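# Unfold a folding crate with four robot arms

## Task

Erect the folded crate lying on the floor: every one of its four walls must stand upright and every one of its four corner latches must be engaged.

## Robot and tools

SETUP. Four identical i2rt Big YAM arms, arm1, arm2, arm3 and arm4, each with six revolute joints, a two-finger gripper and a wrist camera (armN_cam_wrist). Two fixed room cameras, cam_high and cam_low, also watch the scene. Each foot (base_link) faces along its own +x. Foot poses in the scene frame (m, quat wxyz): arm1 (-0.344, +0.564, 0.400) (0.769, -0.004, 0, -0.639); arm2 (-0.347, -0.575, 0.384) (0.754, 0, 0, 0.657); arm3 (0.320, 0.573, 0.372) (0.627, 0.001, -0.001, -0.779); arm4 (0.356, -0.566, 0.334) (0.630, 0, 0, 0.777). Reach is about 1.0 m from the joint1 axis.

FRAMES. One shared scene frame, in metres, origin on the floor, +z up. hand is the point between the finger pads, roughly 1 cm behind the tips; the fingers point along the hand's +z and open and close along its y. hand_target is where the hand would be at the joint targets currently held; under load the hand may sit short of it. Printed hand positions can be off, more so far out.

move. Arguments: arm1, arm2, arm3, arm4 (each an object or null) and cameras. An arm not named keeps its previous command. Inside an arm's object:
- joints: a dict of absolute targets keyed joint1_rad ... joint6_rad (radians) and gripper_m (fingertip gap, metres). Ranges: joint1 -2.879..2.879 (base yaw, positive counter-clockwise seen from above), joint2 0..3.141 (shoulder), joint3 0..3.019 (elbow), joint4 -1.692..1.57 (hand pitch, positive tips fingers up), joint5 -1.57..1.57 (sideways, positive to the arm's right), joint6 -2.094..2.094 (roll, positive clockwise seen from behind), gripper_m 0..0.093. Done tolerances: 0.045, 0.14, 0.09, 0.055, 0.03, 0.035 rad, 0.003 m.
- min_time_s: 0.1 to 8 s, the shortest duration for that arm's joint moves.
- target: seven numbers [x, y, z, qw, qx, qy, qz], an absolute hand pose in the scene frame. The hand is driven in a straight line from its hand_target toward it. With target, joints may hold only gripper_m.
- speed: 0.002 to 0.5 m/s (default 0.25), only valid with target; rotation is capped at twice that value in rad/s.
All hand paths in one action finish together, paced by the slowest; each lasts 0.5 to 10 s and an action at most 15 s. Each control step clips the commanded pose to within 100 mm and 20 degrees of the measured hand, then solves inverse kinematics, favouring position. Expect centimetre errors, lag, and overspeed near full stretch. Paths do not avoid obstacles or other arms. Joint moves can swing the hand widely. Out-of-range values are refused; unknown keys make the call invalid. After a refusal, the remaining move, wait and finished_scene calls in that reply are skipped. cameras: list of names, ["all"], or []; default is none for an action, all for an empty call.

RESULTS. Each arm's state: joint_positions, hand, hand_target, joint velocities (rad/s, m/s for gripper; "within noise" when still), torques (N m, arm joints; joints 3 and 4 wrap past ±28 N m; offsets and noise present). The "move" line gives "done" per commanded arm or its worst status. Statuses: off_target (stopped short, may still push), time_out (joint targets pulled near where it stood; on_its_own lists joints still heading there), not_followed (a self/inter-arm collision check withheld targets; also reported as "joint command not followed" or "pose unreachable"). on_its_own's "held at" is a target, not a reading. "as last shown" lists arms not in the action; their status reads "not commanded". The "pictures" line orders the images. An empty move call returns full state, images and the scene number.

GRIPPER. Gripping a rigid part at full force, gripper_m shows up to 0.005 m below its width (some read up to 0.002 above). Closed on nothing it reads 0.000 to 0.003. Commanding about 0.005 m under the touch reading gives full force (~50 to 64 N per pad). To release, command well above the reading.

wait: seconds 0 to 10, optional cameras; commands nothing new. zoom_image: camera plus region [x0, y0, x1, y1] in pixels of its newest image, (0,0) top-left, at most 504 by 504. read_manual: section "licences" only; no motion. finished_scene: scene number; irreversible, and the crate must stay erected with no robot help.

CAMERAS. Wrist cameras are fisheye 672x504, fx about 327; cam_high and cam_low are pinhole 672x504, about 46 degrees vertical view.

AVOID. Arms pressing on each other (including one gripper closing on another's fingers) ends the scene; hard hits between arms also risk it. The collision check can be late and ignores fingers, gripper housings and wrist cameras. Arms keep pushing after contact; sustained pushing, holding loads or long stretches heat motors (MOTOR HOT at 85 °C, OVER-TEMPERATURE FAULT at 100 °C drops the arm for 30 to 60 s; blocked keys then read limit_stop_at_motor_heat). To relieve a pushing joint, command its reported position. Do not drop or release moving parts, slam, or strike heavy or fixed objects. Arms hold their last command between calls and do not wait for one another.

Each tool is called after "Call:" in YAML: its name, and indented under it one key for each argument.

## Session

Call:
move:

Scene clock: 0.00 s.
Joint torques (N m): no reading
Motor temperatures (°C): arm1=[27 28 28 26 23 23 25] | arm2=[23 24 24 24 27 26 24] | arm3=[26 24 26 23 26 23 27] | arm4=[24 26 26 29 26 25 26]
Heat: arm1: hottest joint2_rad 28 °C; arm2: hottest joint5_rad 27 °C; arm3: hottest gripper 27 °C; arm4: hottest joint4_rad 29 °C.
Joint velocities: within noise
arm1.joint_positions: joint1_rad=+0.789 joint2_rad=+0.609 joint3_rad=+1.408 joint4_rad=-1.451 joint5_rad=+0.217 joint6_rad=-0.687 gripper_m=+0.09396
arm1.joint_status: not commanded
arm1.hand: x=-0.1883 y=+0.4177 z=+0.9285 quat_wxyz=(-0.292, -0.006, -0.892, +0.344) (m; scene frame)
arm1.hand_target: x=-0.1903 y=+0.4192 z=+0.9383 quat_wxyz=(-0.301, -0.007, -0.887, +0.350) (m; scene frame)
arm1.hand_status: not commanded
arm2.joint_positions: joint1_rad=-0.187 joint2_rad=+0.597 joint3_rad=+1.311 joint4_rad=-1.291 joint5_rad=+0.240 joint6_rad=-0.242 gripper_m=+0.09396
arm2.joint_status: not commanded
arm2.hand: x=-0.2313 y=-0.3616 z=+0.9012 quat_wxyz=(-0.466, +0.549, -0.680, -0.136) (m; scene frame)
arm2.hand_target: x=-0.2318 y=-0.3633 z=+0.9149 quat_wxyz=(-0.477, +0.543, -0.676, -0.143) (m; scene frame)
arm2.hand_status: not commanded
arm3.joint_positions: joint1_rad=+0.868 joint2_rad=+0.636 joint3_rad=+1.401 joint4_rad=-1.459 joint5_rad=+0.267 joint6_rad=-0.464 gripper_m=+0.09396
arm3.joint_status: not commanded
arm3.hand: x=+0.4150 y=+0.3713 z=+0.8920 quat_wxyz=(-0.249, -0.258, -0.861, +0.361) (m; scene frame)
arm3.hand_target: x=+0.4139 y=+0.3728 z=+0.9011 quat_wxyz=(-0.257, -0.258, -0.856, +0.367) (m; scene frame)
arm3.hand_status: not commanded
arm4.joint_positions: joint1_rad=-0.127 joint2_rad=+0.607 joint3_rad=+1.357 joint4_rad=-1.287 joint5_rad=+0.181 joint6_rad=-0.762 gripper_m=+0.09396
arm4.joint_status: not commanded
arm4.hand: x=+0.3685 y=-0.3250 z=+0.8718 quat_wxyz=(-0.478, +0.793, -0.350, -0.141) (m; scene frame)
arm4.hand_target: x=+0.3687 y=-0.3277 z=+0.8812 quat_wxyz=(-0.487, +0.788, -0.349, -0.145) (m; scene frame)
arm4.hand_status: not commanded
pictures: arm1_cam_wrist, arm2_cam_wrist, arm3_cam_wrist, arm4_cam_wrist, cam_high, cam_low

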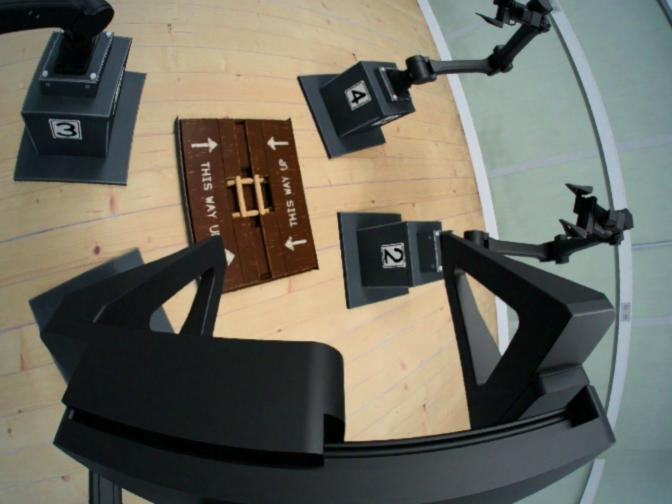

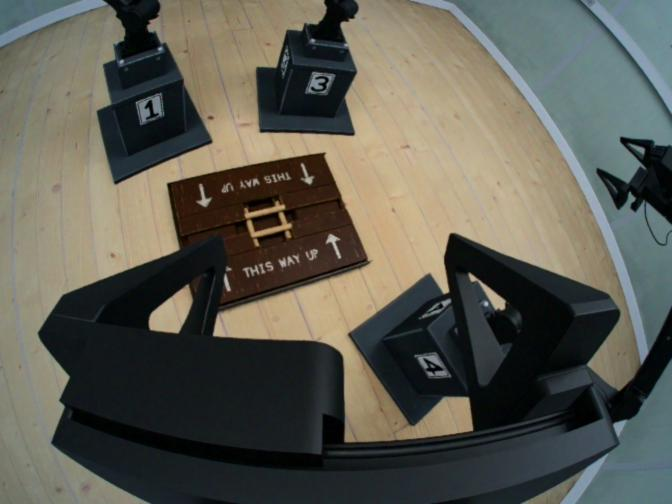

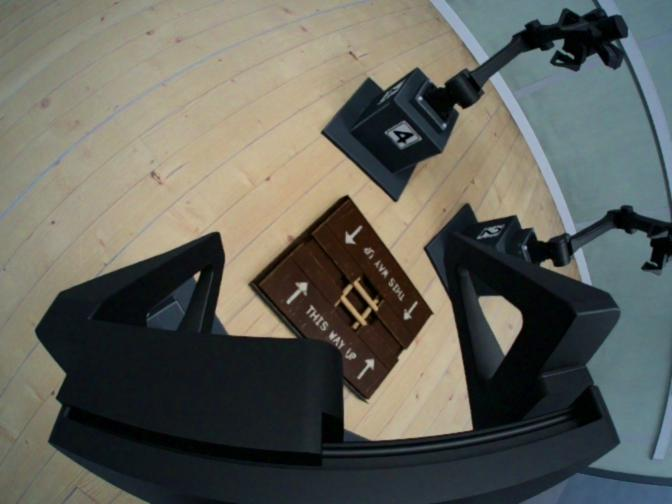

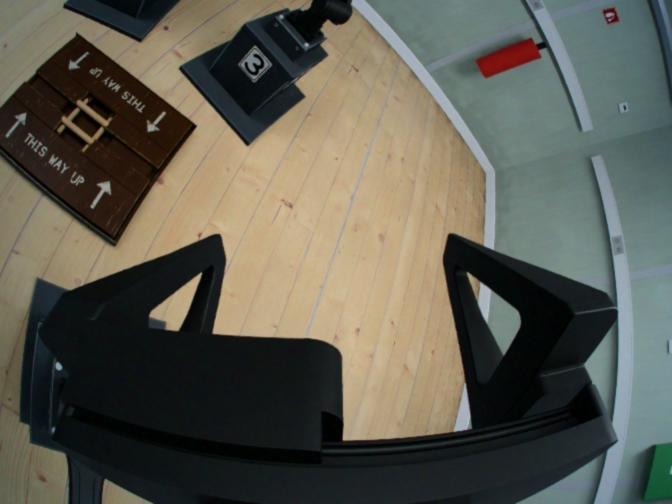

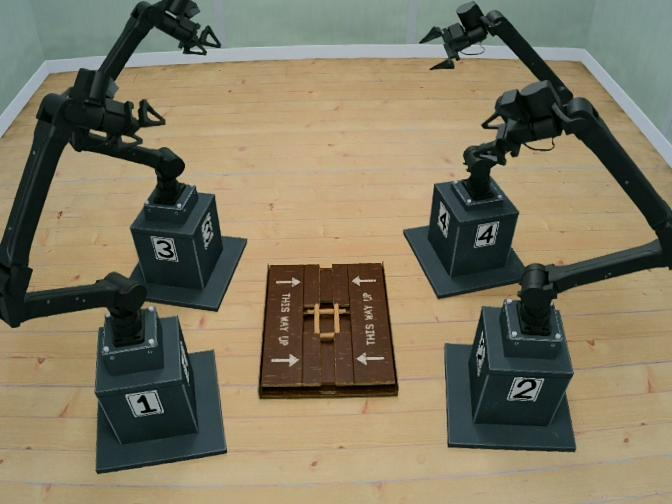

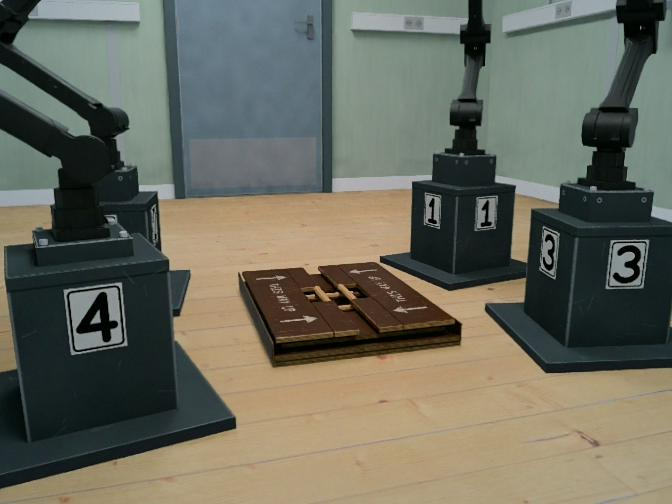

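Call:
move:
  arm3: {"target": [-0.05, 0.06, 0.13, 0.216, 0.976, 0, 0], "speed": 0.35, "joints": {"gripper_m": 0.045}}
  arm2: {"joints": {"joint1_rad": -0.45, "joint2_rad": 1.2, "joint3_rad": 1.2, "joint4_rad": -0.6, "joint5_rad": -0.2, "joint6_rad": 0.9, "gripper_m": 0.045}, "min_time_s": 2.5}
  cameras: ["arm3_cam_wrist","cam_high"]

Call:
zoom_image:
  camera: "arm3_cam_wrist"
  region: [170, 50, 500, 310]

Scene clock: 8.17 s.
Joint torques (N m): arm1=[-0.21 1.26 8.23 2.29 0.17 0.08] | arm2=[-0.73 -10.52 8.91 2.15 -0.15 0] | arm3=[-1.55 -15.91 6.06 0.51 -0.1 0.13] | arm4=[1.73 2.14 10.36 1.84 -0.07 0.16]
Motor temperatures (°C): arm1=[27 28 28 26 23 23 25] | arm2=[23 24 24 24 27 26 24] | arm3=[26 24 27 24 26 23 27] | arm4=[24 26 27 29 26 25 26]
Heat: arm1: hottest joint2_rad 28 °C; arm2: hottest joint5_rad 27 °C; arm3: hottest joint3_rad 27 °C; arm4: hottest joint4_rad 29 °C.
move: arm2 done; arm3 off_target
Joint velocities: within noise
arm1, arm4: as last shown
arm2.joint_positions: joint1_rad=-0.442 joint2_rad=+1.209 joint3_rad=+1.188 joint4_rad=-0.620 joint5_rad=-0.188 joint6_rad=+0.900 gripper_m=+0.04513
arm2.joint_status: all done
arm2.hand: x=-0.0843 y=-0.1142 z=+0.7384 quat_wxyz=(-0.193, +0.084, -0.887, -0.411) (m; scene frame)
arm2.hand_target: x=-0.0785 y=-0.1115 z=+0.7482 quat_wxyz=(-0.200, +0.078, -0.881, -0.422) (m; scene frame)
arm2.hand_status: not commanded
arm3.joint_positions: joint1_rad=-0.477 joint2_rad=+2.427 joint3_rad=+1.375 joint4_rad=-0.176 joint5_rad=-0.267 joint6_rad=+0.928 gripper_m=+0.04513
arm3.joint_status: all done
arm3.hand: x=-0.0418 y=+0.0650 z=+0.1381 quat_wxyz=(-0.214, -0.977, +0.002, +0.000) (m; scene frame)
arm3.hand_target: x=-0.0485 y=+0.0652 z=+0.1270 quat_wxyz=(-0.211, -0.977, +0.011, -0.004) (m; scene frame)
arm3.hand_status: off_target (0.013 m and 0.3 deg from the pose sent, 0.945 m and 144.4 deg at the start)
pictures: arm3_cam_wrist, cam_high

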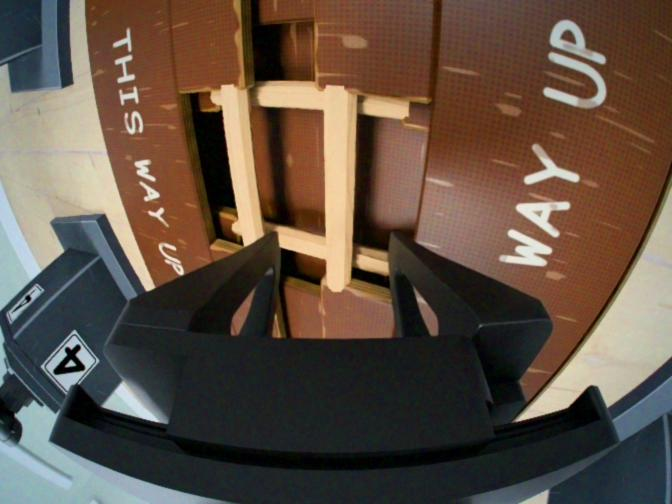

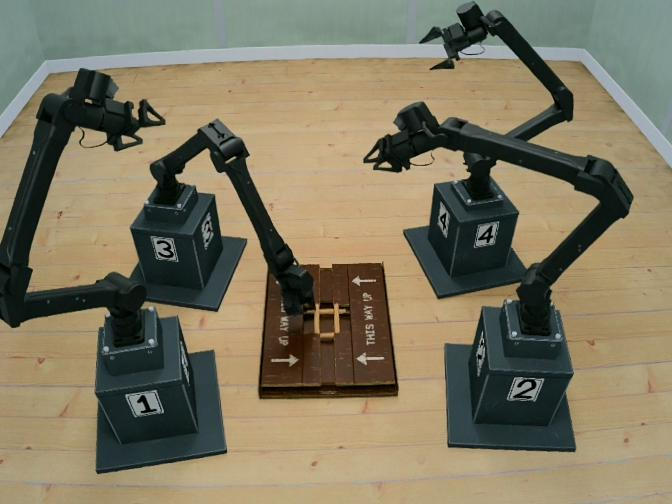

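Scaled by 1.527 from the camera's 672x504 image, which has a finer 960x720 frame.

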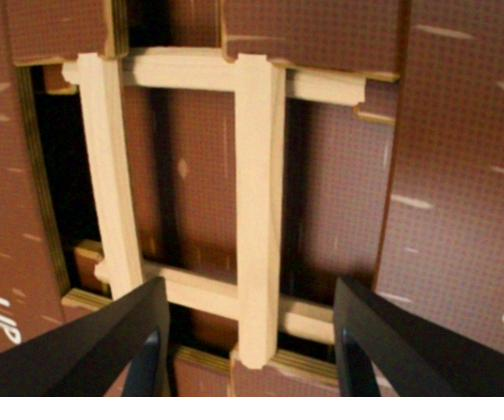

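Call:
move:
  arm3: {"target": [-0.056, 0.041, 0.075, 0.216, 0.976, 0, 0], "speed": 0.15}
  cameras: ["arm3_cam_wrist"]

Call:
zoom_image:
  camera: "arm3_cam_wrist"
  region: [170, 50, 500, 310]

Scene clock: 10.80 s.
Joint torques (N m): arm1=[0.15 1.08 8.13 2.3 0.18 0.12] | arm2=[-0.73 -10.58 8.9 2.15 -0.15 0] | arm3=[-0.5 -17.44 6.09 1.36 -0.06 0.07] | arm4=[1.73 2.14 10.35 1.84 -0.07 0.16]
Motor temperatures (°C): arm1=[27 28 28 27 23 23 25] | arm2=[23 24 25 25 27 26 24] | arm3=[26 25 27 24 26 23 27] | arm4=[24 26 27 29 26 25 26]
Heat: arm1: hottest joint2_rad 28 °C; arm2: hottest joint5_rad 27 °C; arm3: hottest joint3_rad 27 °C; arm4: hottest joint4_rad 29 °C.
move: arm3 off_target
Joint velocities: within noise
arm1, arm2, arm4: as last shown
arm3.joint_positions: joint1_rad=-0.477 joint2_rad=+2.576 joint3_rad=+1.512 joint4_rad=-0.170 joint5_rad=-0.267 joint6_rad=+0.928 gripper_m=+0.04513
arm3.joint_status: not commanded
arm3.hand: x=-0.0544 y=+0.0496 z=+0.0840 quat_wxyz=(-0.211, -0.977, +0.002, -0.002) (m; scene frame)
arm3.hand_target: x=-0.0558 y=+0.0416 z=+0.0750 quat_wxyz=(-0.216, -0.976, +0.000, +0.000) (m; scene frame)
arm3.hand_status: off_target (0.013 m and 0.6 deg from the pose sent, 0.069 m and 0.3 deg at the start)
pictures: arm3_cam_wrist

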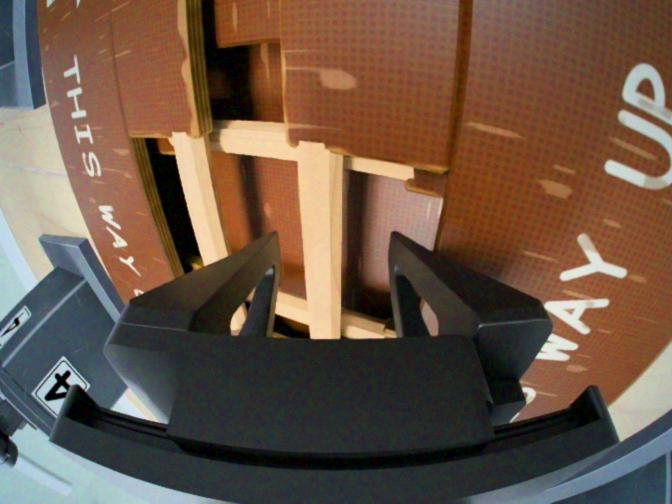

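Scaled by 1.527 from the camera's 672x504 image, which has a finer 960x720 frame.

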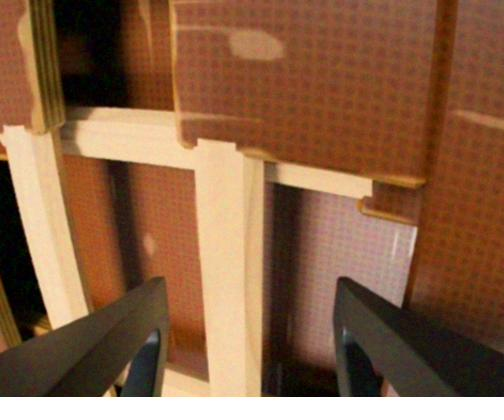

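Call:
move:
  arm3: {"target": [-0.056, 0.024, 0.037, 0.216, 0.976, 0, 0], "speed": 0.09}
  cameras: []

Call:
move:
  arm3: {"joints": {"gripper_m": 0.012}}
  cameras: ["arm3_cam_wrist"]

Scene clock: 13.20 s.
Joint torques (N m): arm1=[-0.38 1.55 8.14 2.21 0.17 0.11] | arm2=[-0.73 -10.52 8.9 2.13 -0.15 0] | arm3=[0.21 -16.73 6.26 1.32 0.16 0.1] | arm4=[1.73 2.14 10.36 1.84 -0.07 0.16]
Motor temperatures (°C): arm1=[27 28 29 27 23 23 25] | arm2=[23 24 25 25 27 26 24] | arm3=[26 25 27 24 26 23 27] | arm4=[24 26 27 29 26 25 26]
Heat: arm1: hottest joint3_rad 29 °C; arm2: hottest joint5_rad 27 °C; arm3: hottest joint3_rad 27 °C; arm4: hottest joint4_rad 29 °C.
move: arm3 off_target
Joint velocities: within noise
arm1, arm2, arm4: as last shown
arm3.joint_positions: joint1_rad=-0.455 joint2_rad=+2.673 joint3_rad=+1.615 joint4_rad=-0.165 joint5_rad=-0.265 joint6_rad=+0.938 gripper_m=+0.04511
arm3.joint_status: not commanded
arm3.hand: x=-0.0537 y=+0.0286 z=+0.0509 quat_wxyz=(-0.215, -0.977, -0.004, -0.001) (m; scene frame)
arm3.hand_target: x=-0.0509 y=+0.0223 z=+0.0370 quat_wxyz=(-0.215, -0.977, -0.004, -0.001) (m; scene frame)
arm3.hand_status: off_target (0.015 m and 0.5 deg from the pose sent, 0.054 m and 0.6 deg at the start)
pictures: none
No camera images: "cameras" was empty.

Scene clock: 13.83 s.
Joint torques (N m): arm1=[0.26 0.85 8.16 2.3 0.2 0.13] | arm2=[-0.73 -10.58 8.91 2.15 -0.14 0] | arm3=[-0.21 -17.44 6.27 1.33 0.13 0.1] | arm4=[1.73 2.14 10.36 1.84 -0.07 0.17]
Motor temperatures (°C): arm1=[27 28 29 27 23 23 25] | arm2=[23 24 25 25 27 26 24] | arm3=[26 25 27 24 26 23 27] | arm4=[24 26 28 29 26 25 26]
Heat: arm1: hottest joint3_rad 29 °C; arm2: hottest joint5_rad 27 °C; arm3: hottest joint3_rad 27 °C; arm4: hottest joint4_rad 29 °C.
move: arm3 off_target
Joint velocities: within noise
arm1, arm2, arm4: as last shown
arm3.joint_positions: joint1_rad=-0.460 joint2_rad=+2.673 joint3_rad=+1.615 joint4_rad=-0.165 joint5_rad=-0.267 joint6_rad=+0.940 gripper_m=+0.01568
arm3.joint_status: gripper_m off_target (ended at +0.01571, target +0.01200)
arm3.hand: x=-0.0560 y=+0.0302 z=+0.0510 quat_wxyz=(-0.216, -0.977, -0.001, -0.001) (m; scene frame)
arm3.hand_target: x=-0.0529 y=+0.0244 z=+0.0369 quat_wxyz=(-0.215, -0.977, -0.002, -0.001) (m; scene frame)
arm3.hand_status: not commanded
pictures: arm3_cam_wrist

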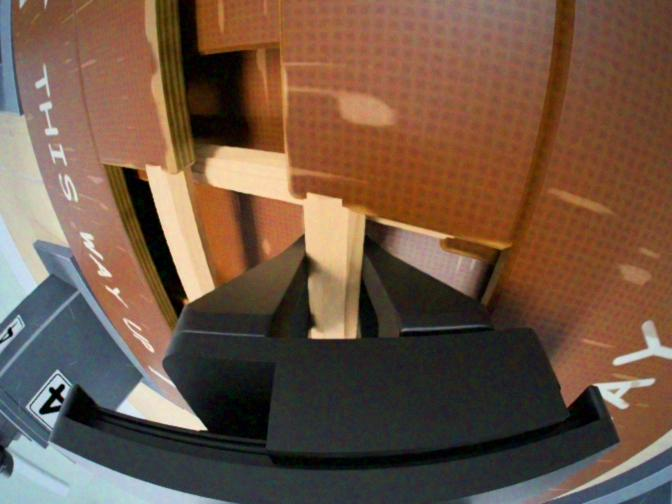

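Call:
move:
  arm3: {"target": [-0.055, 0.044, 0.107, 0.301, 0.954, 0, 0], "speed": 0.12, "joints": {"gripper_m": 0.0145}}
  cameras: []

Call:
move:
  arm3: {"target": [-0.055, 0.079, 0.178, 0.37, 0.929, 0, 0], "speed": 0.12}
  cameras: ["cam_low"]

Call:
move:
  arm3: {"target": [-0.055, 0.134, 0.222, 0.44, 0.898, 0, 0], "speed": 0.12}
  cameras: []

Call:
move:
  arm3: {"target": [-0.055, 0.209, 0.245, 0.5, 0.866, 0, 0], "speed": 0.08}
  cameras: []

Call:
move:
  arm3: {"target": [-0.055, 0.232, 0.247, 0.537, 0.843, 0, 0], "speed": 0.06}
  cameras: ["cam_low"]

Call:
move:
  arm2: {"target": [0.0, -0.05, 0.12, 0, 0, 0.976, 0.216], "speed": 0.35}
  cameras: ["arm2_cam_wrist","cam_high"]

Call:
zoom_image:
  camera: "arm2_cam_wrist"
  region: [170, 50, 500, 310]

Scene clock: 18.80 s.
Joint torques (N m): arm1=[-0.26 1.44 8.12 2.1 0.17 0.08] | arm2=[-0.79 -10.58 8.91 2.17 -0.14 0] | arm3=[-1.55 -22.07 1.07 0.57 -0.05 -0.04] | arm4=[1.73 2.14 10.35 1.84 -0.07 0.17]
Motor temperatures (°C): arm1=[27 28 29 27 23 23 25] | arm2=[23 24 25 25 27 26 24] | arm3=[26 25 27 24 26 23 27] | arm4=[24 26 28 29 26 25 26]
Heat: arm1: hottest joint3_rad 29 °C; arm2: hottest joint5_rad 27 °C; arm3: hottest joint3_rad 27 °C; arm4: hottest joint4_rad 29 °C.
move: arm3 off_target
Joint velocities: within noise
arm1, arm2, arm4: as last shown
arm3.joint_positions: joint1_rad=-0.489 joint2_rad=+2.578 joint3_rad=+1.450 joint4_rad=+0.068 joint5_rad=-0.385 joint6_rad=+0.958 gripper_m=+0.01564
arm3.joint_status: all done
arm3.hand: x=-0.0552 y=+0.0308 z=+0.0956 quat_wxyz=(-0.310, -0.951, -0.004, +0.004) (m; scene frame)
arm3.hand_target: x=-0.0581 y=+0.0417 z=+0.1079 quat_wxyz=(-0.305, -0.952, +0.000, +0.004) (m; scene frame)
arm3.hand_status: off_target (0.017 m and 1.2 deg from the pose sent, 0.058 m and 10.1 deg at the start)
pictures: none
No camera images: "cameras" was empty.

Scene clock: 20.13 s.
Joint torques (N m): arm1=[-0.21 1.32 8.13 2.14 0.19 0.12] | arm2=[-0.73 -10.58 8.9 2.15 -0.15 0] | arm3=[-1.73 -20.37 0.53 0.51 -0.27 -0.13] | arm4=[1.73 2.08 10.35 1.85 -0.07 0.16]
Motor temperatures (°C): arm1=[27 28 29 27 23 23 25] | arm2=[23 24 25 25 27 26 24] | arm3=[26 25 27 24 26 23 27] | arm4=[24 26 28 29 26 25 26]
Heat: arm1: hottest joint3_rad 29 °C; arm2: hottest joint5_rad 27 °C; arm3: hottest joint3_rad 27 °C; arm4: hottest joint4_rad 29 °C.
move: arm3 off_target
Joint velocities: within noise
arm1, arm2, arm4: as last shown
arm3.joint_positions: joint1_rad=-0.549 joint2_rad=+2.406 joint3_rad=+1.239 joint4_rad=+0.209 joint5_rad=-0.501 joint6_rad=+0.955 gripper_m=+0.01575
arm3.joint_status: not commanded
arm3.hand: x=-0.0541 y=+0.0624 z=+0.1679 quat_wxyz=(-0.376, -0.927, -0.005, +0.002) (m; scene frame)
arm3.hand_target: x=-0.0517 y=+0.0764 z=+0.1766 quat_wxyz=(-0.369, -0.929, -0.002, -0.002) (m; scene frame)
arm3.hand_status: off_target (0.019 m and 1.0 deg from the pose sent, 0.095 m and 7.4 deg at the start)
pictures: cam_low

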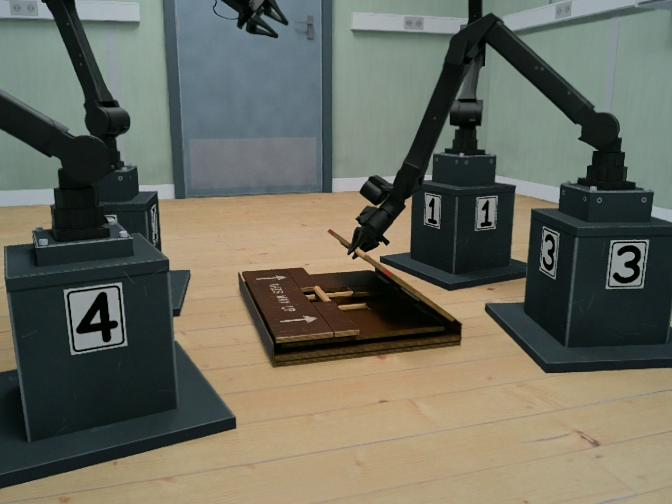

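Scene clock: 21.40 s.
Joint torques (N m): arm1=[0.03 1.79 8.02 2.25 0.16 0.1] | arm2=[-0.67 -10.58 8.91 2.15 -0.15 0] | arm3=[-2.14 -17.44 0.51 1.2 -0.31 -0.09] | arm4=[1.73 2.14 10.36 1.84 -0.07 0.16]
Motor temperatures (°C): arm1=[27 28 29 27 23 23 25] | arm2=[23 24 26 25 27 26 24] | arm3=[26 25 27 24 26 23 27] | arm4=[24 26 28 29 26 25 26]
Heat: arm1: hottest joint3_rad 29 °C; arm2: hottest joint5_rad 27 °C; arm3: hottest joint3_rad 27 °C; arm4: hottest joint4_rad 29 °C.
move: arm3 off_target
Joint velocities: within noise
arm1, arm2, arm4: as last shown
arm3.joint_positions: joint1_rad=-0.650 joint2_rad=+2.283 joint3_rad=+1.045 joint4_rad=+0.365 joint5_rad=-0.658 joint6_rad=+0.929 gripper_m=+0.01579
arm3.joint_status: not commanded
arm3.hand: x=-0.0537 y=+0.1158 z=+0.2199 quat_wxyz=(-0.444, -0.896, -0.010, -0.001) (m; scene frame)
arm3.hand_target: x=-0.0533 y=+0.1323 z=+0.2220 quat_wxyz=(-0.439, -0.899, +0.000, -0.003) (m; scene frame)
arm3.hand_status: off_target (0.018 m and 1.2 deg from the pose sent, 0.090 m and 8.1 deg at the start)
pictures: none
No camera images: "cameras" was empty.

Scene clock: 23.10 s.
Joint torques (N m): arm1=[-0.15 1.2 8.18 2.32 0.17 0.16] | arm2=[-0.79 -10.52 8.9 2.15 -0.15 0] | arm3=[-2.9 -15.44 0.12 1.44 -0.04 -0.06] | arm4=[1.73 2.2 10.36 1.84 -0.07 0.16]
Motor temperatures (°C): arm1=[27 28 29 27 23 23 25] | arm2=[23 24 26 25 27 26 24] | arm3=[26 25 27 24 26 23 28] | arm4=[24 26 28 29 26 25 26]
Heat: arm1: hottest joint3_rad 29 °C; arm2: hottest joint5_rad 27 °C; arm3: hottest gripper 28 °C; arm4: hottest joint4_rad 29 °C.
move: arm3 off_target
Joint velocities: within noise
arm1.joint_positions: joint1_rad=+0.789 joint2_rad=+0.609 joint3_rad=+1.408 joint4_rad=-1.451 joint5_rad=+0.217 joint6_rad=-0.687 gripper_m=+0.09396
arm1.joint_status: not commanded
arm1.hand: x=-0.1883 y=+0.4177 z=+0.9285 quat_wxyz=(-0.292, -0.006, -0.892, +0.344) (m; scene frame)
arm1.hand_target: x=-0.1903 y=+0.4192 z=+0.9383 quat_wxyz=(-0.301, -0.007, -0.887, +0.350) (m; scene frame)
arm1.hand_status: not commanded
arm2: as last shown
arm3.joint_positions: joint1_rad=-0.805 joint2_rad=+2.234 joint3_rad=+0.886 joint4_rad=+0.510 joint5_rad=-0.862 joint6_rad=+0.860 gripper_m=+0.01540
arm3.joint_status: not commanded
arm3.hand: x=-0.0521 y=+0.1905 z=+0.2455 quat_wxyz=(-0.508, -0.861, -0.016, -0.006) (m; scene frame)
arm3.hand_target: x=-0.0534 y=+0.2067 z=+0.2459 quat_wxyz=(-0.503, -0.865, -0.001, -0.004) (m; scene frame)
arm3.hand_status: off_target (0.019 m and 2.2 deg from the pose sent, 0.097 m and 7.4 deg at the start)
arm4.joint_positions: joint1_rad=-0.127 joint2_rad=+0.607 joint3_rad=+1.357 joint4_rad=-1.287 joint5_rad=+0.181 joint6_rad=-0.762 gripper_m=+0.09396
arm4.joint_status: not commanded
arm4.hand: x=+0.3685 y=-0.3250 z=+0.8718 quat_wxyz=(-0.478, +0.793, -0.350, -0.141) (m; scene frame)
arm4.hand_target: x=+0.3687 y=-0.3277 z=+0.8812 quat_wxyz=(-0.487, +0.788, -0.349, -0.145) (m; scene frame)
arm4.hand_status: not commanded
pictures: none
No camera images: "cameras" was empty.

Scene clock: 24.40 s.
Joint torques (N m): arm1=[0.15 0.79 8.25 2.32 0.22 0.14] | arm2=[-0.73 -10.64 8.9 2.17 -0.15 0] | arm3=[-5.48 -14.74 -0.55 2.71 -1.06 -0.08] | arm4=[1.67 2.14 10.36 1.84 -0.07 0.16]
Motor temperatures (°C): arm1=[27 28 29 27 23 23 25] | arm2=[23 24 26 25 27 26 24] | arm3=[26 26 27 24 26 23 28] | arm4=[24 26 28 29 26 25 26]
Heat: arm1: hottest joint3_rad 29 °C; arm2: hottest joint5_rad 27 °C; arm3: hottest gripper 28 °C; arm4: hottest joint4_rad 29 °C.
move: arm3 off_target
Joint velocities: within noise
arm1, arm4: as last shown
arm2.joint_positions: joint1_rad=-0.442 joint2_rad=+1.209 joint3_rad=+1.188 joint4_rad=-0.620 joint5_rad=-0.188 joint6_rad=+0.900 gripper_m=+0.04513
arm2.joint_status: not commanded
arm2.hand: x=-0.0843 y=-0.1142 z=+0.7384 quat_wxyz=(-0.193, +0.084, -0.887, -0.411) (m; scene frame)
arm2.hand_target: x=-0.0785 y=-0.1115 z=+0.7482 quat_wxyz=(-0.200, +0.078, -0.881, -0.422) (m; scene frame)
arm2.hand_status: not commanded
arm3.joint_positions: joint1_rad=-0.842 joint2_rad=+2.252 joint3_rad=+0.858 joint4_rad=+0.597 joint5_rad=-0.919 joint6_rad=+0.869 gripper_m=+0.01540
arm3.joint_status: not commanded
arm3.hand: x=-0.0522 y=+0.2051 z=+0.2475 quat_wxyz=(-0.532, -0.847, -0.017, -0.002) (m; scene frame)
arm3.hand_target: x=-0.0563 y=+0.2303 z=+0.2466 quat_wxyz=(-0.536, -0.844, +0.001, +0.002) (m; scene frame)
arm3.hand_status: off_target (0.027 m and 2.1 deg from the pose sent, 0.042 m and 4.4 deg at the start)
pictures: cam_low

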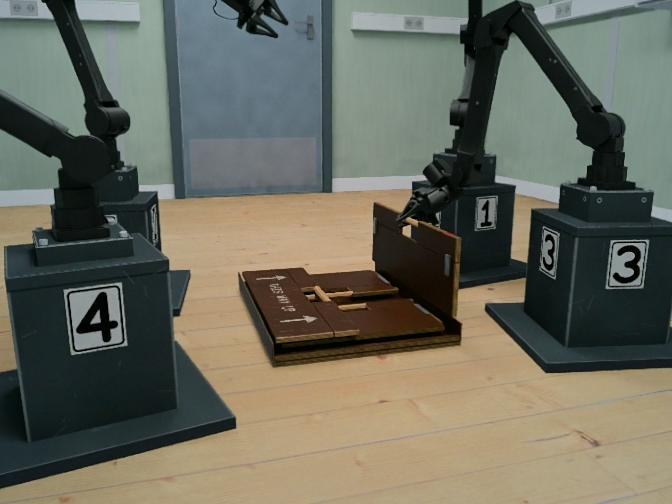

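Scene clock: 27.23 s.
Joint torques (N m): arm1=[0.21 1.32 8.17 2.18 0.17 0.12] | arm2=[-0.79 -22.42 5.55 0.49 -0.23 0.03] | arm3=[-4.89 -14.51 -0.54 2.63 -1.12 -0.13] | arm4=[1.73 2.14 10.36 1.84 -0.07 0.16]
Motor temperatures (°C): arm1=[27 28 29 27 23 23 25] | arm2=[23 25 26 25 27 26 24] | arm3=[26 26 27 24 26 23 28] | arm4=[24 26 29 29 26 25 26]
Heat: arm1: hottest joint3_rad 29 °C; arm2: hottest joint5_rad 27 °C; arm3: hottest gripper 28 °C; arm4: hottest joint3_rad 29 °C.
move: arm2 off_target
Joint velocities: within noise
arm1, arm4: as last shown
arm2.joint_positions: joint1_rad=-0.511 joint2_rad=+2.493 joint3_rad=+1.363 joint4_rad=-0.107 joint5_rad=-0.256 joint6_rad=+0.955 gripper_m=+0.04513
arm2.joint_status: not commanded
arm2.hand: x=-0.0152 y=-0.0646 z=+0.1150 quat_wxyz=(+0.004, +0.006, -0.978, -0.207) (m; scene frame)
arm2.hand_target: x=-0.0030 y=-0.0562 z=+0.1226 quat_wxyz=(-0.001, -0.001, -0.976, -0.216) (m; scene frame)
arm2.hand_status: off_target (0.022 m and 1.3 deg from the pose sent, 0.627 m and 34.6 deg at the start)
arm3.joint_positions: joint1_rad=-0.842 joint2_rad=+2.252 joint3_rad=+0.858 joint4_rad=+0.599 joint5_rad=-0.919 joint6_rad=+0.869 gripper_m=+0.01540
arm3.joint_status: not commanded
arm3.hand: x=-0.0524 y=+0.2050 z=+0.2477 quat_wxyz=(-0.532, -0.846, -0.017, -0.002) (m; scene frame)
arm3.hand_target: x=-0.0565 y=+0.2302 z=+0.2468 quat_wxyz=(-0.537, -0.844, +0.000, +0.003) (m; scene frame)
arm3.hand_status: not commanded
pictures: arm2_cam_wrist, cam_high

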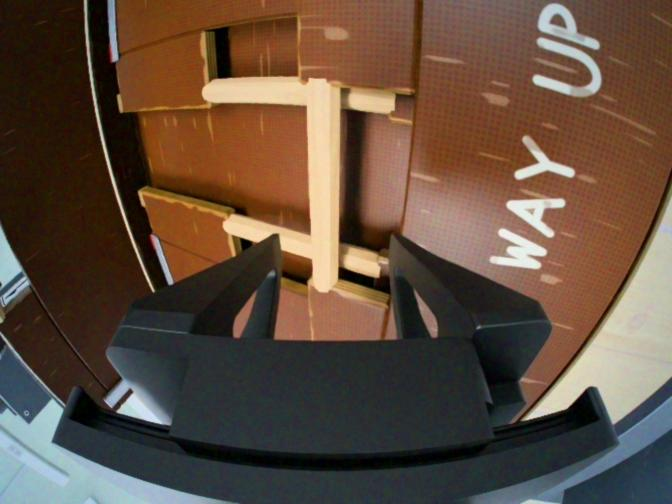

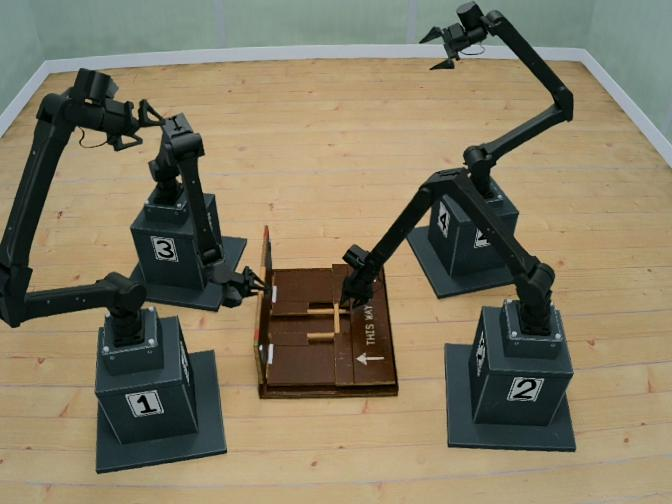

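Scaled by 1.527 from the camera's 672x504 image, which has a finer 960x720 frame.

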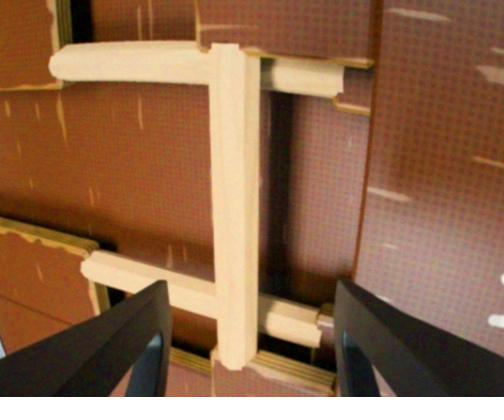

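Call:
move:
  arm2: {"target": [0.002, -0.022, 0.053, 0, 0, 0.976, 0.216], "speed": 0.12}
  arm3: {"target": [-0.055, 0.222, 0.247, 0.535, 0.845, 0, 0]}
  cameras: ["arm2_cam_wrist"]

Call:
zoom_image:
  camera: "arm2_cam_wrist"
  region: [170, 50, 500, 310]

Scene clock: 30.10 s.
Joint torques (N m): arm1=[0.26 1.26 8.12 2.1 0.21 0.1] | arm2=[0.73 -22.53 5.86 0.53 0.02 0.02] | arm3=[-3.25 -14.51 0.08 2.5 -0.63 0.05] | arm4=[1.73 2.14 10.36 1.84 -0.06 0.16]
Motor temperatures (°C): arm1=[27 28 29 27 23 23 25] | arm2=[23 25 26 25 27 26 24] | arm3=[26 26 27 24 26 23 28] | arm4=[24 26 29 29 26 25 26]
Heat: arm1: hottest joint3_rad 29 °C; arm2: hottest joint5_rad 27 °C; arm3: hottest gripper 28 °C; arm4: hottest joint3_rad 29 °C.
move: arm2 done; arm3 off_target
Joint velocities: within noise
arm1, arm4: as last shown
arm2.joint_positions: joint1_rad=-0.488 joint2_rad=+2.677 joint3_rad=+1.564 joint4_rad=-0.107 joint5_rad=-0.254 joint6_rad=+0.979 gripper_m=+0.04511
arm2.joint_status: not commanded
arm2.hand: x=-0.0058 y=-0.0281 z=+0.0534 quat_wxyz=(+0.003, +0.006, -0.977, -0.213) (m; scene frame)
arm2.hand_target: x=-0.0034 y=-0.0195 z=+0.0523 quat_wxyz=(+0.001, +0.005, -0.976, -0.216) (m; scene frame)
arm2.hand_status: done (0.010 m and 0.9 deg from the pose sent, 0.077 m and 1.3 deg at the start)
arm3.joint_positions: joint1_rad=-0.842 joint2_rad=+2.252 joint3_rad=+0.858 joint4_rad=+0.600 joint5_rad=-0.919 joint6_rad=+0.872 gripper_m=+0.01540
arm3.joint_status: not commanded
arm3.hand: x=-0.0526 y=+0.2049 z=+0.2479 quat_wxyz=(-0.533, -0.846, -0.016, -0.002) (m; scene frame)
arm3.hand_target: x=-0.0547 y=+0.2213 z=+0.2471 quat_wxyz=(-0.535, -0.845, +0.000, -0.001) (m; scene frame)
arm3.hand_status: off_target (0.017 m and 1.9 deg from the pose sent, 0.017 m and 2.0 deg at the start)
pictures: arm2_cam_wrist

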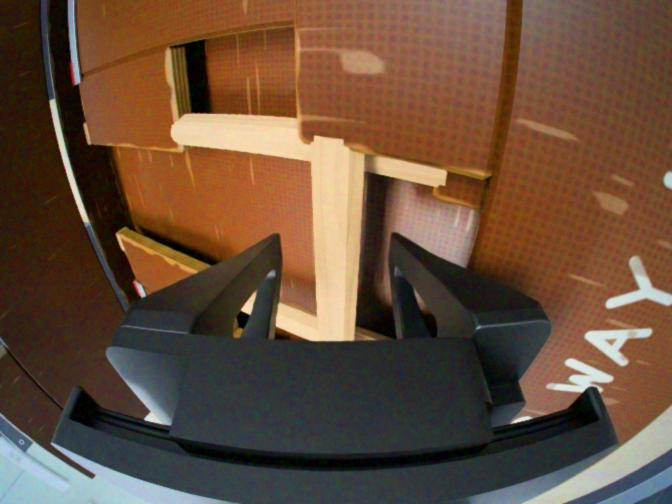

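Scaled by 1.527 from the camera's 672x504 image, which has a finer 960x720 frame.

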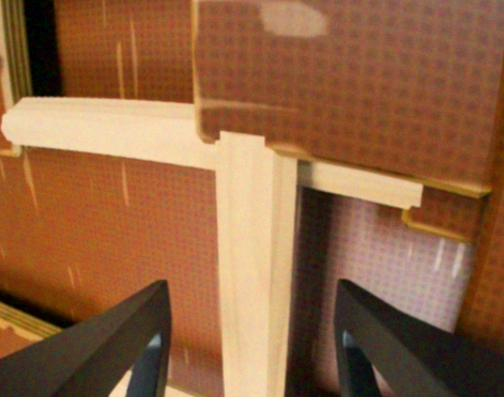

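Centered. Lower and grip.

Call:
move:
  arm2: {"target": [0.002, -0.017, 0.041, 0, 0, 0.976, 0.216], "speed": 0.08}
  cameras: []

Call:
move:
  arm2: {"joints": {"gripper_m": 0.012}}
  cameras: ["arm2_cam_wrist"]

Scene clock: 31.87 s.
Joint torques (N m): arm1=[-0.26 1.79 8.01 2.35 0.22 0.11] | arm2=[0.09 -22.83 5.82 0.47 0.04 0.02] | arm3=[-3.14 -14.33 -0.05 2.43 -0.63 0.06] | arm4=[1.73 2.14 10.36 1.84 -0.07 0.16]
Motor temperatures (°C): arm1=[27 28 29 27 23 23 25] | arm2=[23 25 26 25 27 26 24] | arm3=[26 26 27 24 26 23 28] | arm4=[24 26 29 29 26 25 26]
Heat: arm1: hottest joint3_rad 29 °C; arm2: hottest joint5_rad 27 °C; arm3: hottest gripper 28 °C; arm4: hottest joint3_rad 29 °C.
move: arm2 done
Joint velocities: within noise
arm1, arm3, arm4: as last shown
arm2.joint_positions: joint1_rad=-0.490 joint2_rad=+2.710 joint3_rad=+1.598 joint4_rad=-0.107 joint5_rad=-0.251 joint6_rad=+0.985 gripper_m=+0.04511
arm2.joint_status: not commanded
arm2.hand: x=-0.0021 y=-0.0255 z=+0.0417 quat_wxyz=(+0.002, +0.002, -0.977, -0.213) (m; scene frame)
arm2.hand_target: x=+0.0026 y=-0.0181 z=+0.0410 quat_wxyz=(-0.001, -0.001, -0.976, -0.216) (m; scene frame)
arm2.hand_status: done (0.009 m and 0.5 deg from the pose sent, 0.018 m and 0.9 deg at the start)
pictures: none
No camera images: "cameras" was empty.

Scene clock: 32.50 s.
Joint torques (N m): arm1=[0.26 1.32 8.27 2.19 0.17 0.13] | arm2=[0.09 -22.89 5.75 0.54 0.01 0.02] | arm3=[-3.08 -14.1 -0.03 2.45 -0.61 0.1] | arm4=[1.73 2.2 10.36 1.85 -0.07 0.16]
Motor temperatures (°C): arm1=[27 28 29 27 23 23 25] | arm2=[23 25 26 25 27 26 24] | arm3=[26 26 27 24 26 23 28] | arm4=[24 26 29 29 26 25 26]
Heat: arm1: hottest joint3_rad 29 °C; arm2: hottest joint5_rad 27 °C; arm3: hottest gripper 28 °C; arm4: hottest joint3_rad 29 °C.
move: arm2 off_target
Joint velocities: within noise
arm1, arm3, arm4: as last shown
arm2.joint_positions: joint1_rad=-0.488 joint2_rad=+2.710 joint3_rad=+1.601 joint4_rad=-0.108 joint5_rad=-0.251 joint6_rad=+0.987 gripper_m=+0.01688
arm2.joint_status: gripper_m off_target (ended at +0.01690, target +0.01200)
arm2.hand: x=-0.0021 y=-0.0239 z=+0.0424 quat_wxyz=(+0.002, +0.002, -0.977, -0.214) (m; scene frame)
arm2.hand_target: x=+0.0019 y=-0.0171 z=+0.0412 quat_wxyz=(+0.000, +0.000, -0.976, -0.216) (m; scene frame)
arm2.hand_status: not commanded
pictures: arm2_cam_wrist

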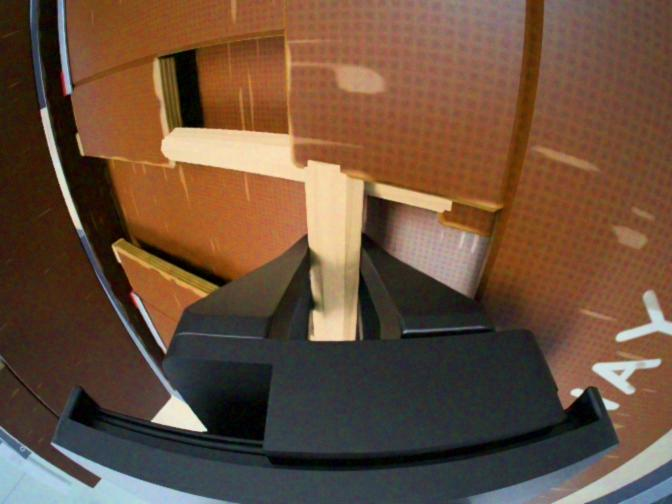

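Call:
move:
  arm2: {"target": [0.003, -0.038, 0.116, 0, 0, 0.954, 0.301], "speed": 0.12, "joints": {"gripper_m": 0.0155}}
  cameras: []

Call:
move:
  arm2: {"target": [0.003, -0.075, 0.174, 0, 0, 0.929, 0.37], "speed": 0.12}
  cameras: ["cam_low"]

Call:
move:
  arm2: {"target": [0.003, -0.13, 0.216, 0, 0, 0.898, 0.44], "speed": 0.12}
  arm4: {"joints": {"joint1_rad": 0.3, "joint2_rad": 1.2, "joint3_rad": 1.3, "joint4_rad": -1.2, "joint5_rad":0, "joint6_rad":0, "gripper_m": 0.045}, "min_time_s": 2}
  arm1: {"joints": {"joint1_rad": 0.0, "joint2_rad": 1.2, "joint3_rad": 1.3, "joint4_rad": -1.2, "joint5_rad":0, "joint6_rad":0, "gripper_m": 0.045}, "min_time_s": 2}
  cameras: []

Call:
move:
  arm2: {"target": [0.003, -0.197, 0.234, 0, 0, 0.866, 0.5], "speed": 0.08}
  cameras: []

Call:
move:
  arm2: {"target": [0.003, -0.225, 0.237, 0, 0, 0.845, 0.535], "speed": 0.06}
  cameras: ["cam_low"]

Call:
move:
  arm4: {"target": [0.055, 0.02, 0.12, 0.123, 0.696, -0.696, -0.123], "speed": 0.35}
  cameras: ["arm4_cam_wrist","cam_high"]

Call:
zoom_image:
  camera: "arm4_cam_wrist"
  region: [170, 50, 500, 310]

Scene clock: 37.00 s.
Joint torques (N m): arm1=[0.15 1.32 8.1 2.32 0.16 0.1] | arm2=[-1.38 -26.81 1.4 0.35 -0.26 -0.19] | arm3=[-3.37 -14.92 0.1 2.47 -0.63 0.09] | arm4=[1.73 2.14 10.36 1.84 -0.07 0.16]
Motor temperatures (°C): arm1=[27 28 30 27 23 23 25] | arm2=[23 25 26 25 27 26 25] | arm3=[26 26 27 24 26 23 28] | arm4=[24 26 29 29 26 25 26]
Heat: arm1: hottest joint3_rad 30 °C; arm2: hottest joint5_rad 27 °C; arm3: hottest gripper 28 °C; arm4: hottest joint3_rad 29 °C.
move: arm2 off_target
Joint velocities: within noise
arm1, arm3, arm4: as last shown
arm2.joint_positions: joint1_rad=-0.522 joint2_rad=+2.591 joint3_rad=+1.415 joint4_rad=+0.116 joint5_rad=-0.364 joint6_rad=+1.002 gripper_m=+0.01688
arm2.joint_status: all done
arm2.hand: x=-0.0022 y=-0.0290 z=+0.0960 quat_wxyz=(+0.000, +0.003, -0.953, -0.304) (m; scene frame)
arm2.hand_target: x=+0.0038 y=-0.0355 z=+0.1155 quat_wxyz=(-0.002, +0.001, -0.953, -0.304) (m; scene frame)
arm2.hand_status: off_target (0.023 m and 0.5 deg from the pose sent, 0.075 m and 10.3 deg at the start)
pictures: none
No camera images: "cameras" was empty.

Scene clock: 38.30 s.
Joint torques (N m): arm1=[-0.26 1.61 8.17 2.17 0.22 0.1] | arm2=[-1.96 -24.82 0.77 0.34 -0.13 -0.31] | arm3=[-3.6 -14.74 0.06 2.48 -0.64 0.07] | arm4=[1.73 2.14 10.36 1.84 -0.07 0.17]
Motor temperatures (°C): arm1=[27 28 30 27 23 23 25] | arm2=[23 25 26 25 27 26 25] | arm3=[26 26 27 24 26 23 28] | arm4=[24 26 29 29 26 25 26]
Heat: arm1: hottest joint3_rad 30 °C; arm2: hottest joint5_rad 27 °C; arm3: hottest gripper 28 °C; arm4: hottest joint3_rad 29 °C.
move: arm2 off_target
Joint velocities: within noise
arm1, arm3, arm4: as last shown
arm2.joint_positions: joint1_rad=-0.583 joint2_rad=+2.446 joint3_rad=+1.213 joint4_rad=+0.289 joint5_rad=-0.493 joint6_rad=+1.004 gripper_m=+0.01707
arm2.joint_status: not commanded
arm2.hand: x=-0.0023 y=-0.0577 z=+0.1611 quat_wxyz=(+0.006, +0.005, -0.925, -0.379) (m; scene frame)
arm2.hand_target: x=+0.0023 y=-0.0725 z=+0.1743 quat_wxyz=(+0.003, +0.001, -0.928, -0.373) (m; scene frame)
arm2.hand_status: off_target (0.022 m and 1.4 deg from the pose sent, 0.091 m and 8.0 deg at the start)
pictures: cam_low

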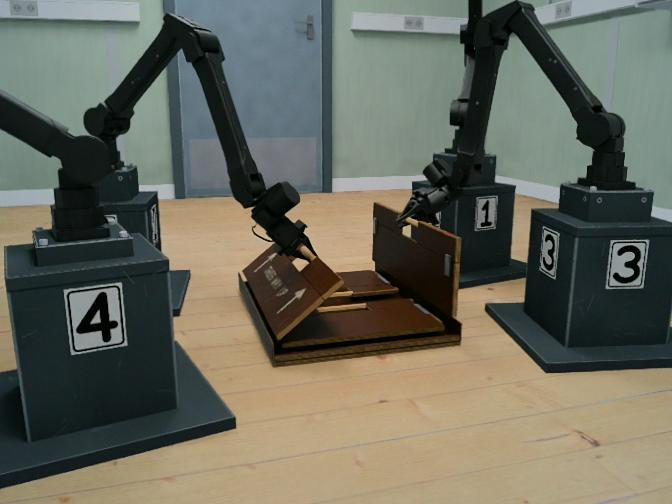

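Scene clock: 41.10 s.
Joint torques (N m): arm1=[-0.79 -10.87 8.94 2.1 0.06 0.15] | arm2=[-2.49 -21.01 0.83 0.77 -0.1 -0.33] | arm3=[-3.84 -13.92 -0.05 2.5 -0.62 0.08] | arm4=[2.02 -7.94 10.1 1.54 -0.16 0.29]
Motor temperatures (°C): arm1=[27 28 30 27 23 23 25] | arm2=[23 25 25 25 27 26 25] | arm3=[26 27 27 24 26 23 28] | arm4=[24 26 29 29 26 25 26]
Heat: arm1: hottest joint3_rad 30 °C; arm2: hottest joint5_rad 27 °C; arm3: hottest gripper 28 °C; arm4: hottest joint3_rad 29 °C.
move: arm1 done; arm2 off_target; arm4 done
Joint velocities: within noise
arm1.joint_positions: joint1_rad=+0.010 joint2_rad=+1.209 joint3_rad=+1.301 joint4_rad=-1.213 joint5_rad=+0.000 joint6_rad=-0.011 gripper_m=+0.04507
arm1.joint_status: all done
arm1.hand: x=-0.2579 y=+0.1350 z=+0.7223 quat_wxyz=(-0.171, -0.614, -0.756, +0.146) (m; scene frame)
arm1.hand_target: x=-0.2592 y=+0.1317 z=+0.7225 quat_wxyz=(-0.176, -0.620, -0.750, +0.149) (m; scene frame)
arm1.hand_status: not commanded
arm2.joint_positions: joint1_rad=-0.683 joint2_rad=+2.331 joint3_rad=+1.010 joint4_rad=+0.466 joint5_rad=-0.639 joint6_rad=+0.984 gripper_m=+0.01719
arm2.joint_status: not commanded
arm2.hand: x=-0.0031 y=-0.1125 z=+0.2113 quat_wxyz=(+0.009, +0.006, -0.896, -0.444) (m; scene frame)
arm2.hand_target: x=+0.0010 y=-0.1301 z=+0.2142 quat_wxyz=(+0.004, -0.001, -0.899, -0.437) (m; scene frame)
arm2.hand_status: off_target (0.019 m and 1.4 deg from the pose sent, 0.091 m and 7.8 deg at the start)
arm3: as last shown
arm4.joint_positions: joint1_rad=+0.287 joint2_rad=+1.206 joint3_rad=+1.307 joint4_rad=-1.213 joint5_rad=+0.002 joint6_rad=-0.018 gripper_m=+0.04507
arm4.joint_status: all done
arm4.hand: x=+0.1477 y=-0.1788 z=+0.6587 quat_wxyz=(-0.119, +0.841, -0.492, -0.193) (m; scene frame)
arm4.hand_target: x=+0.1441 y=-0.1777 z=+0.6544 quat_wxyz=(-0.116, +0.838, -0.497, -0.196) (m; scene frame)
arm4.hand_status: not commanded
pictures: none
No camera images: "cameras" was empty.

Scene clock: 42.57 s.
Joint torques (N m): arm1=[-0.85 -10.99 8.81 2.19 0.13 0.17] | arm2=[-2.61 -17.79 1.05 1.11 0.19 -0.4] | arm3=[-3.49 -14.8 0.06 2.56 -0.63 0.09] | arm4=[2.14 -8.35 10.06 1.52 -0.15 0.28]
Motor temperatures (°C): arm1=[27 28 30 27 23 23 25] | arm2=[23 25 25 24 27 26 25] | arm3=[26 27 27 24 26 23 28] | arm4=[24 26 29 29 26 25 26]
Heat: arm1: hottest joint3_rad 30 °C; arm2: hottest joint5_rad 27 °C; arm3: hottest gripper 28 °C; arm4: hottest joint3_rad 29 °C.
move: arm2 off_target
Joint velocities: within noise
arm1.joint_positions: joint1_rad=+0.014 joint2_rad=+1.209 joint3_rad=+1.301 joint4_rad=-1.213 joint5_rad=+0.000 joint6_rad=-0.011 gripper_m=+0.04507
arm1.joint_status: not commanded
arm1.hand: x=-0.2559 y=+0.1354 z=+0.7223 quat_wxyz=(-0.171, -0.613, -0.758, +0.146) (m; scene frame)
arm1.hand_target: x=-0.2572 y=+0.1320 z=+0.7224 quat_wxyz=(-0.176, -0.618, -0.752, +0.148) (m; scene frame)
arm1.hand_status: not commanded
arm2.joint_positions: joint1_rad=-0.827 joint2_rad=+2.295 joint3_rad=+0.854 joint4_rad=+0.648 joint5_rad=-0.826 joint6_rad=+0.947 gripper_m=+0.01692
arm2.joint_status: not commanded
arm2.hand: x=-0.0027 y=-0.1807 z=+0.2378 quat_wxyz=(+0.013, +0.007, -0.861, -0.508) (m; scene frame)
arm2.hand_target: x=+0.0034 y=-0.1956 z=+0.2353 quat_wxyz=(+0.001, -0.001, -0.865, -0.502) (m; scene frame)
arm2.hand_status: off_target (0.018 m and 2.0 deg from the pose sent, 0.088 m and 7.4 deg at the start)
arm3: as last shown
arm4.joint_positions: joint1_rad=+0.286 joint2_rad=+1.206 joint3_rad=+1.307 joint4_rad=-1.213 joint5_rad=+0.002 joint6_rad=-0.018 gripper_m=+0.04507
arm4.joint_status: not commanded
arm4.hand: x=+0.1483 y=-0.1785 z=+0.6587 quat_wxyz=(-0.119, +0.840, -0.492, -0.193) (m; scene frame)
arm4.hand_target: x=+0.1447 y=-0.1774 z=+0.6544 quat_wxyz=(-0.116, +0.837, -0.497, -0.196) (m; scene frame)
arm4.hand_status: not commanded
pictures: none
No camera images: "cameras" was empty.

Scene clock: 43.80 s.
Joint torques (N m): arm1=[-0.79 -11.16 8.79 1.95 0.11 0.16] | arm2=[-4.13 -16.5 0.29 1.83 -0.49 -0.35] | arm3=[-3.43 -14.45 -0.01 2.54 -0.64 0.06] | arm4=[2.14 -8.35 10.06 1.52 -0.15 0.29]
Motor temperatures (°C): arm1=[27 28 30 27 23 23 25] | arm2=[23 25 25 25 27 26 25] | arm3=[26 27 27 24 26 23 28] | arm4=[24 26 29 29 26 25 26]
Heat: arm1: hottest joint3_rad 30 °C; arm2: hottest joint5_rad 27 °C; arm3: hottest gripper 28 °C; arm4: hottest joint3_rad 29 °C.
move: arm2 off_target
Joint velocities: within noise
arm1, arm3, arm4: as last shown
arm2.joint_positions: joint1_rad=-0.881 joint2_rad=+2.315 joint3_rad=+0.817 joint4_rad=+0.739 joint5_rad=-0.898 joint6_rad=+0.938 gripper_m=+0.01691
arm2.joint_status: not commanded
arm2.hand: x=-0.0026 y=-0.2028 z=+0.2407 quat_wxyz=(+0.009, +0.010, -0.845, -0.534) (m; scene frame)
arm2.hand_target: x=+0.0035 y=-0.2240 z=+0.2366 quat_wxyz=(-0.003, -0.001, -0.846, -0.533) (m; scene frame)
arm2.hand_status: off_target (0.023 m and 1.6 deg from the pose sent, 0.045 m and 3.9 deg at the start)
pictures: cam_low

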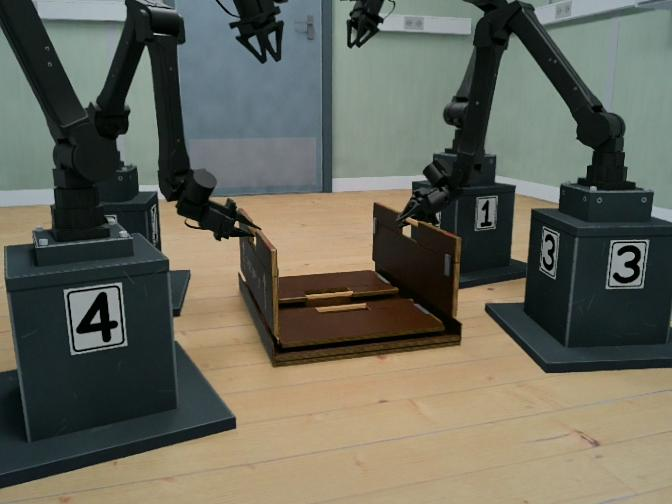

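Scene clock: 46.63 s.
Joint torques (N m): arm1=[-0.73 -10.75 8.77 2.11 0.08 0.2] | arm2=[-4.13 -16.5 0.29 1.87 -0.49 -0.36] | arm3=[-3.02 -14.74 0.12 2.55 -0.64 0.06] | arm4=[1.14 -21.42 9.55 -0.2 -0.34 0.25]
Motor temperatures (°C): arm1=[27 28 30 27 23 23 25] | arm2=[23 26 25 25 27 26 25] | arm3=[26 27 27 24 26 23 28] | arm4=[24 26 29 29 26 25 26]
Heat: arm1: hottest joint3_rad 30 °C; arm2: hottest joint5_rad 27 °C; arm3: hottest gripper 28 °C; arm4: hottest joint3_rad 29 °C.
move: arm4 off_target
Joint velocities: within noise
arm1: as last shown
arm2.joint_positions: joint1_rad=-0.881 joint2_rad=+2.315 joint3_rad=+0.817 joint4_rad=+0.739 joint5_rad=-0.898 joint6_rad=+0.939 gripper_m=+0.01691
arm2.joint_status: not commanded
arm2.hand: x=-0.0026 y=-0.2028 z=+0.2407 quat_wxyz=(+0.010, +0.010, -0.845, -0.534) (m; scene frame)
arm2.hand_target: x=+0.0035 y=-0.2240 z=+0.2366 quat_wxyz=(-0.002, -0.002, -0.846, -0.533) (m; scene frame)
arm2.hand_status: not commanded
arm3.joint_positions: joint1_rad=-0.842 joint2_rad=+2.252 joint3_rad=+0.858 joint4_rad=+0.600 joint5_rad=-0.919 joint6_rad=+0.872 gripper_m=+0.01540
arm3.joint_status: not commanded
arm3.hand: x=-0.0526 y=+0.2049 z=+0.2479 quat_wxyz=(-0.533, -0.846, -0.016, -0.002) (m; scene frame)
arm3.hand_target: x=-0.0547 y=+0.2213 z=+0.2471 quat_wxyz=(-0.535, -0.845, +0.000, -0.001) (m; scene frame)
arm3.hand_status: not commanded
arm4.joint_positions: joint1_rad=+0.188 joint2_rad=+2.466 joint3_rad=+1.607 joint4_rad=-0.577 joint5_rad=-0.316 joint6_rad=+0.404 gripper_m=+0.04507
arm4.joint_status: not commanded
arm4.hand: x=+0.0594 y=+0.0053 z=+0.1225 quat_wxyz=(+0.120, +0.701, -0.692, -0.121) (m; scene frame)
arm4.hand_target: x=+0.0597 y=+0.0151 z=+0.1201 quat_wxyz=(+0.121, +0.693, -0.700, -0.123) (m; scene frame)
arm4.hand_status: off_target (0.016 m and 0.8 deg from the pose sent, 0.582 m and 40.8 deg at the start)
pictures: arm4_cam_wrist, cam_high

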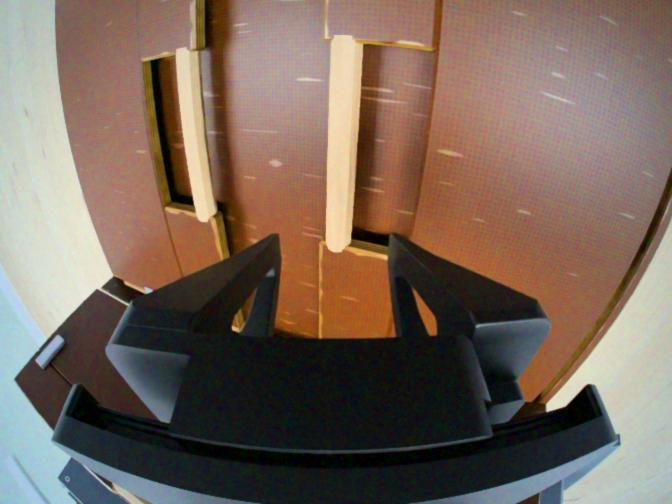

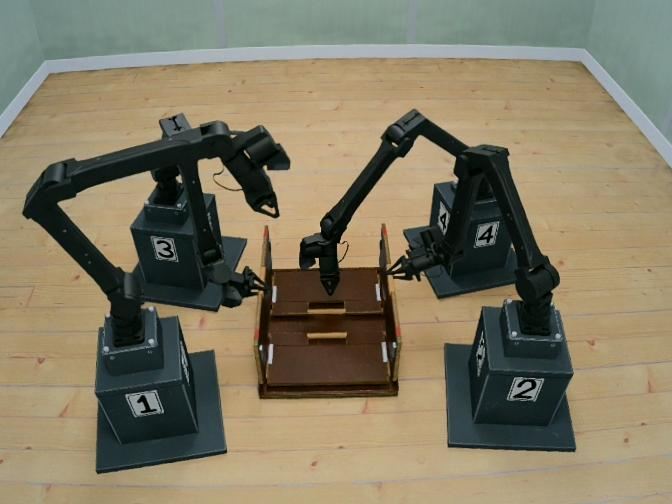

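Scaled by 1.527 from the camera's 672x504 image, which has a finer 960x720 frame.

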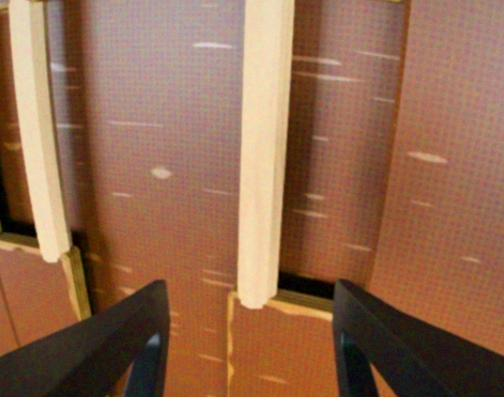

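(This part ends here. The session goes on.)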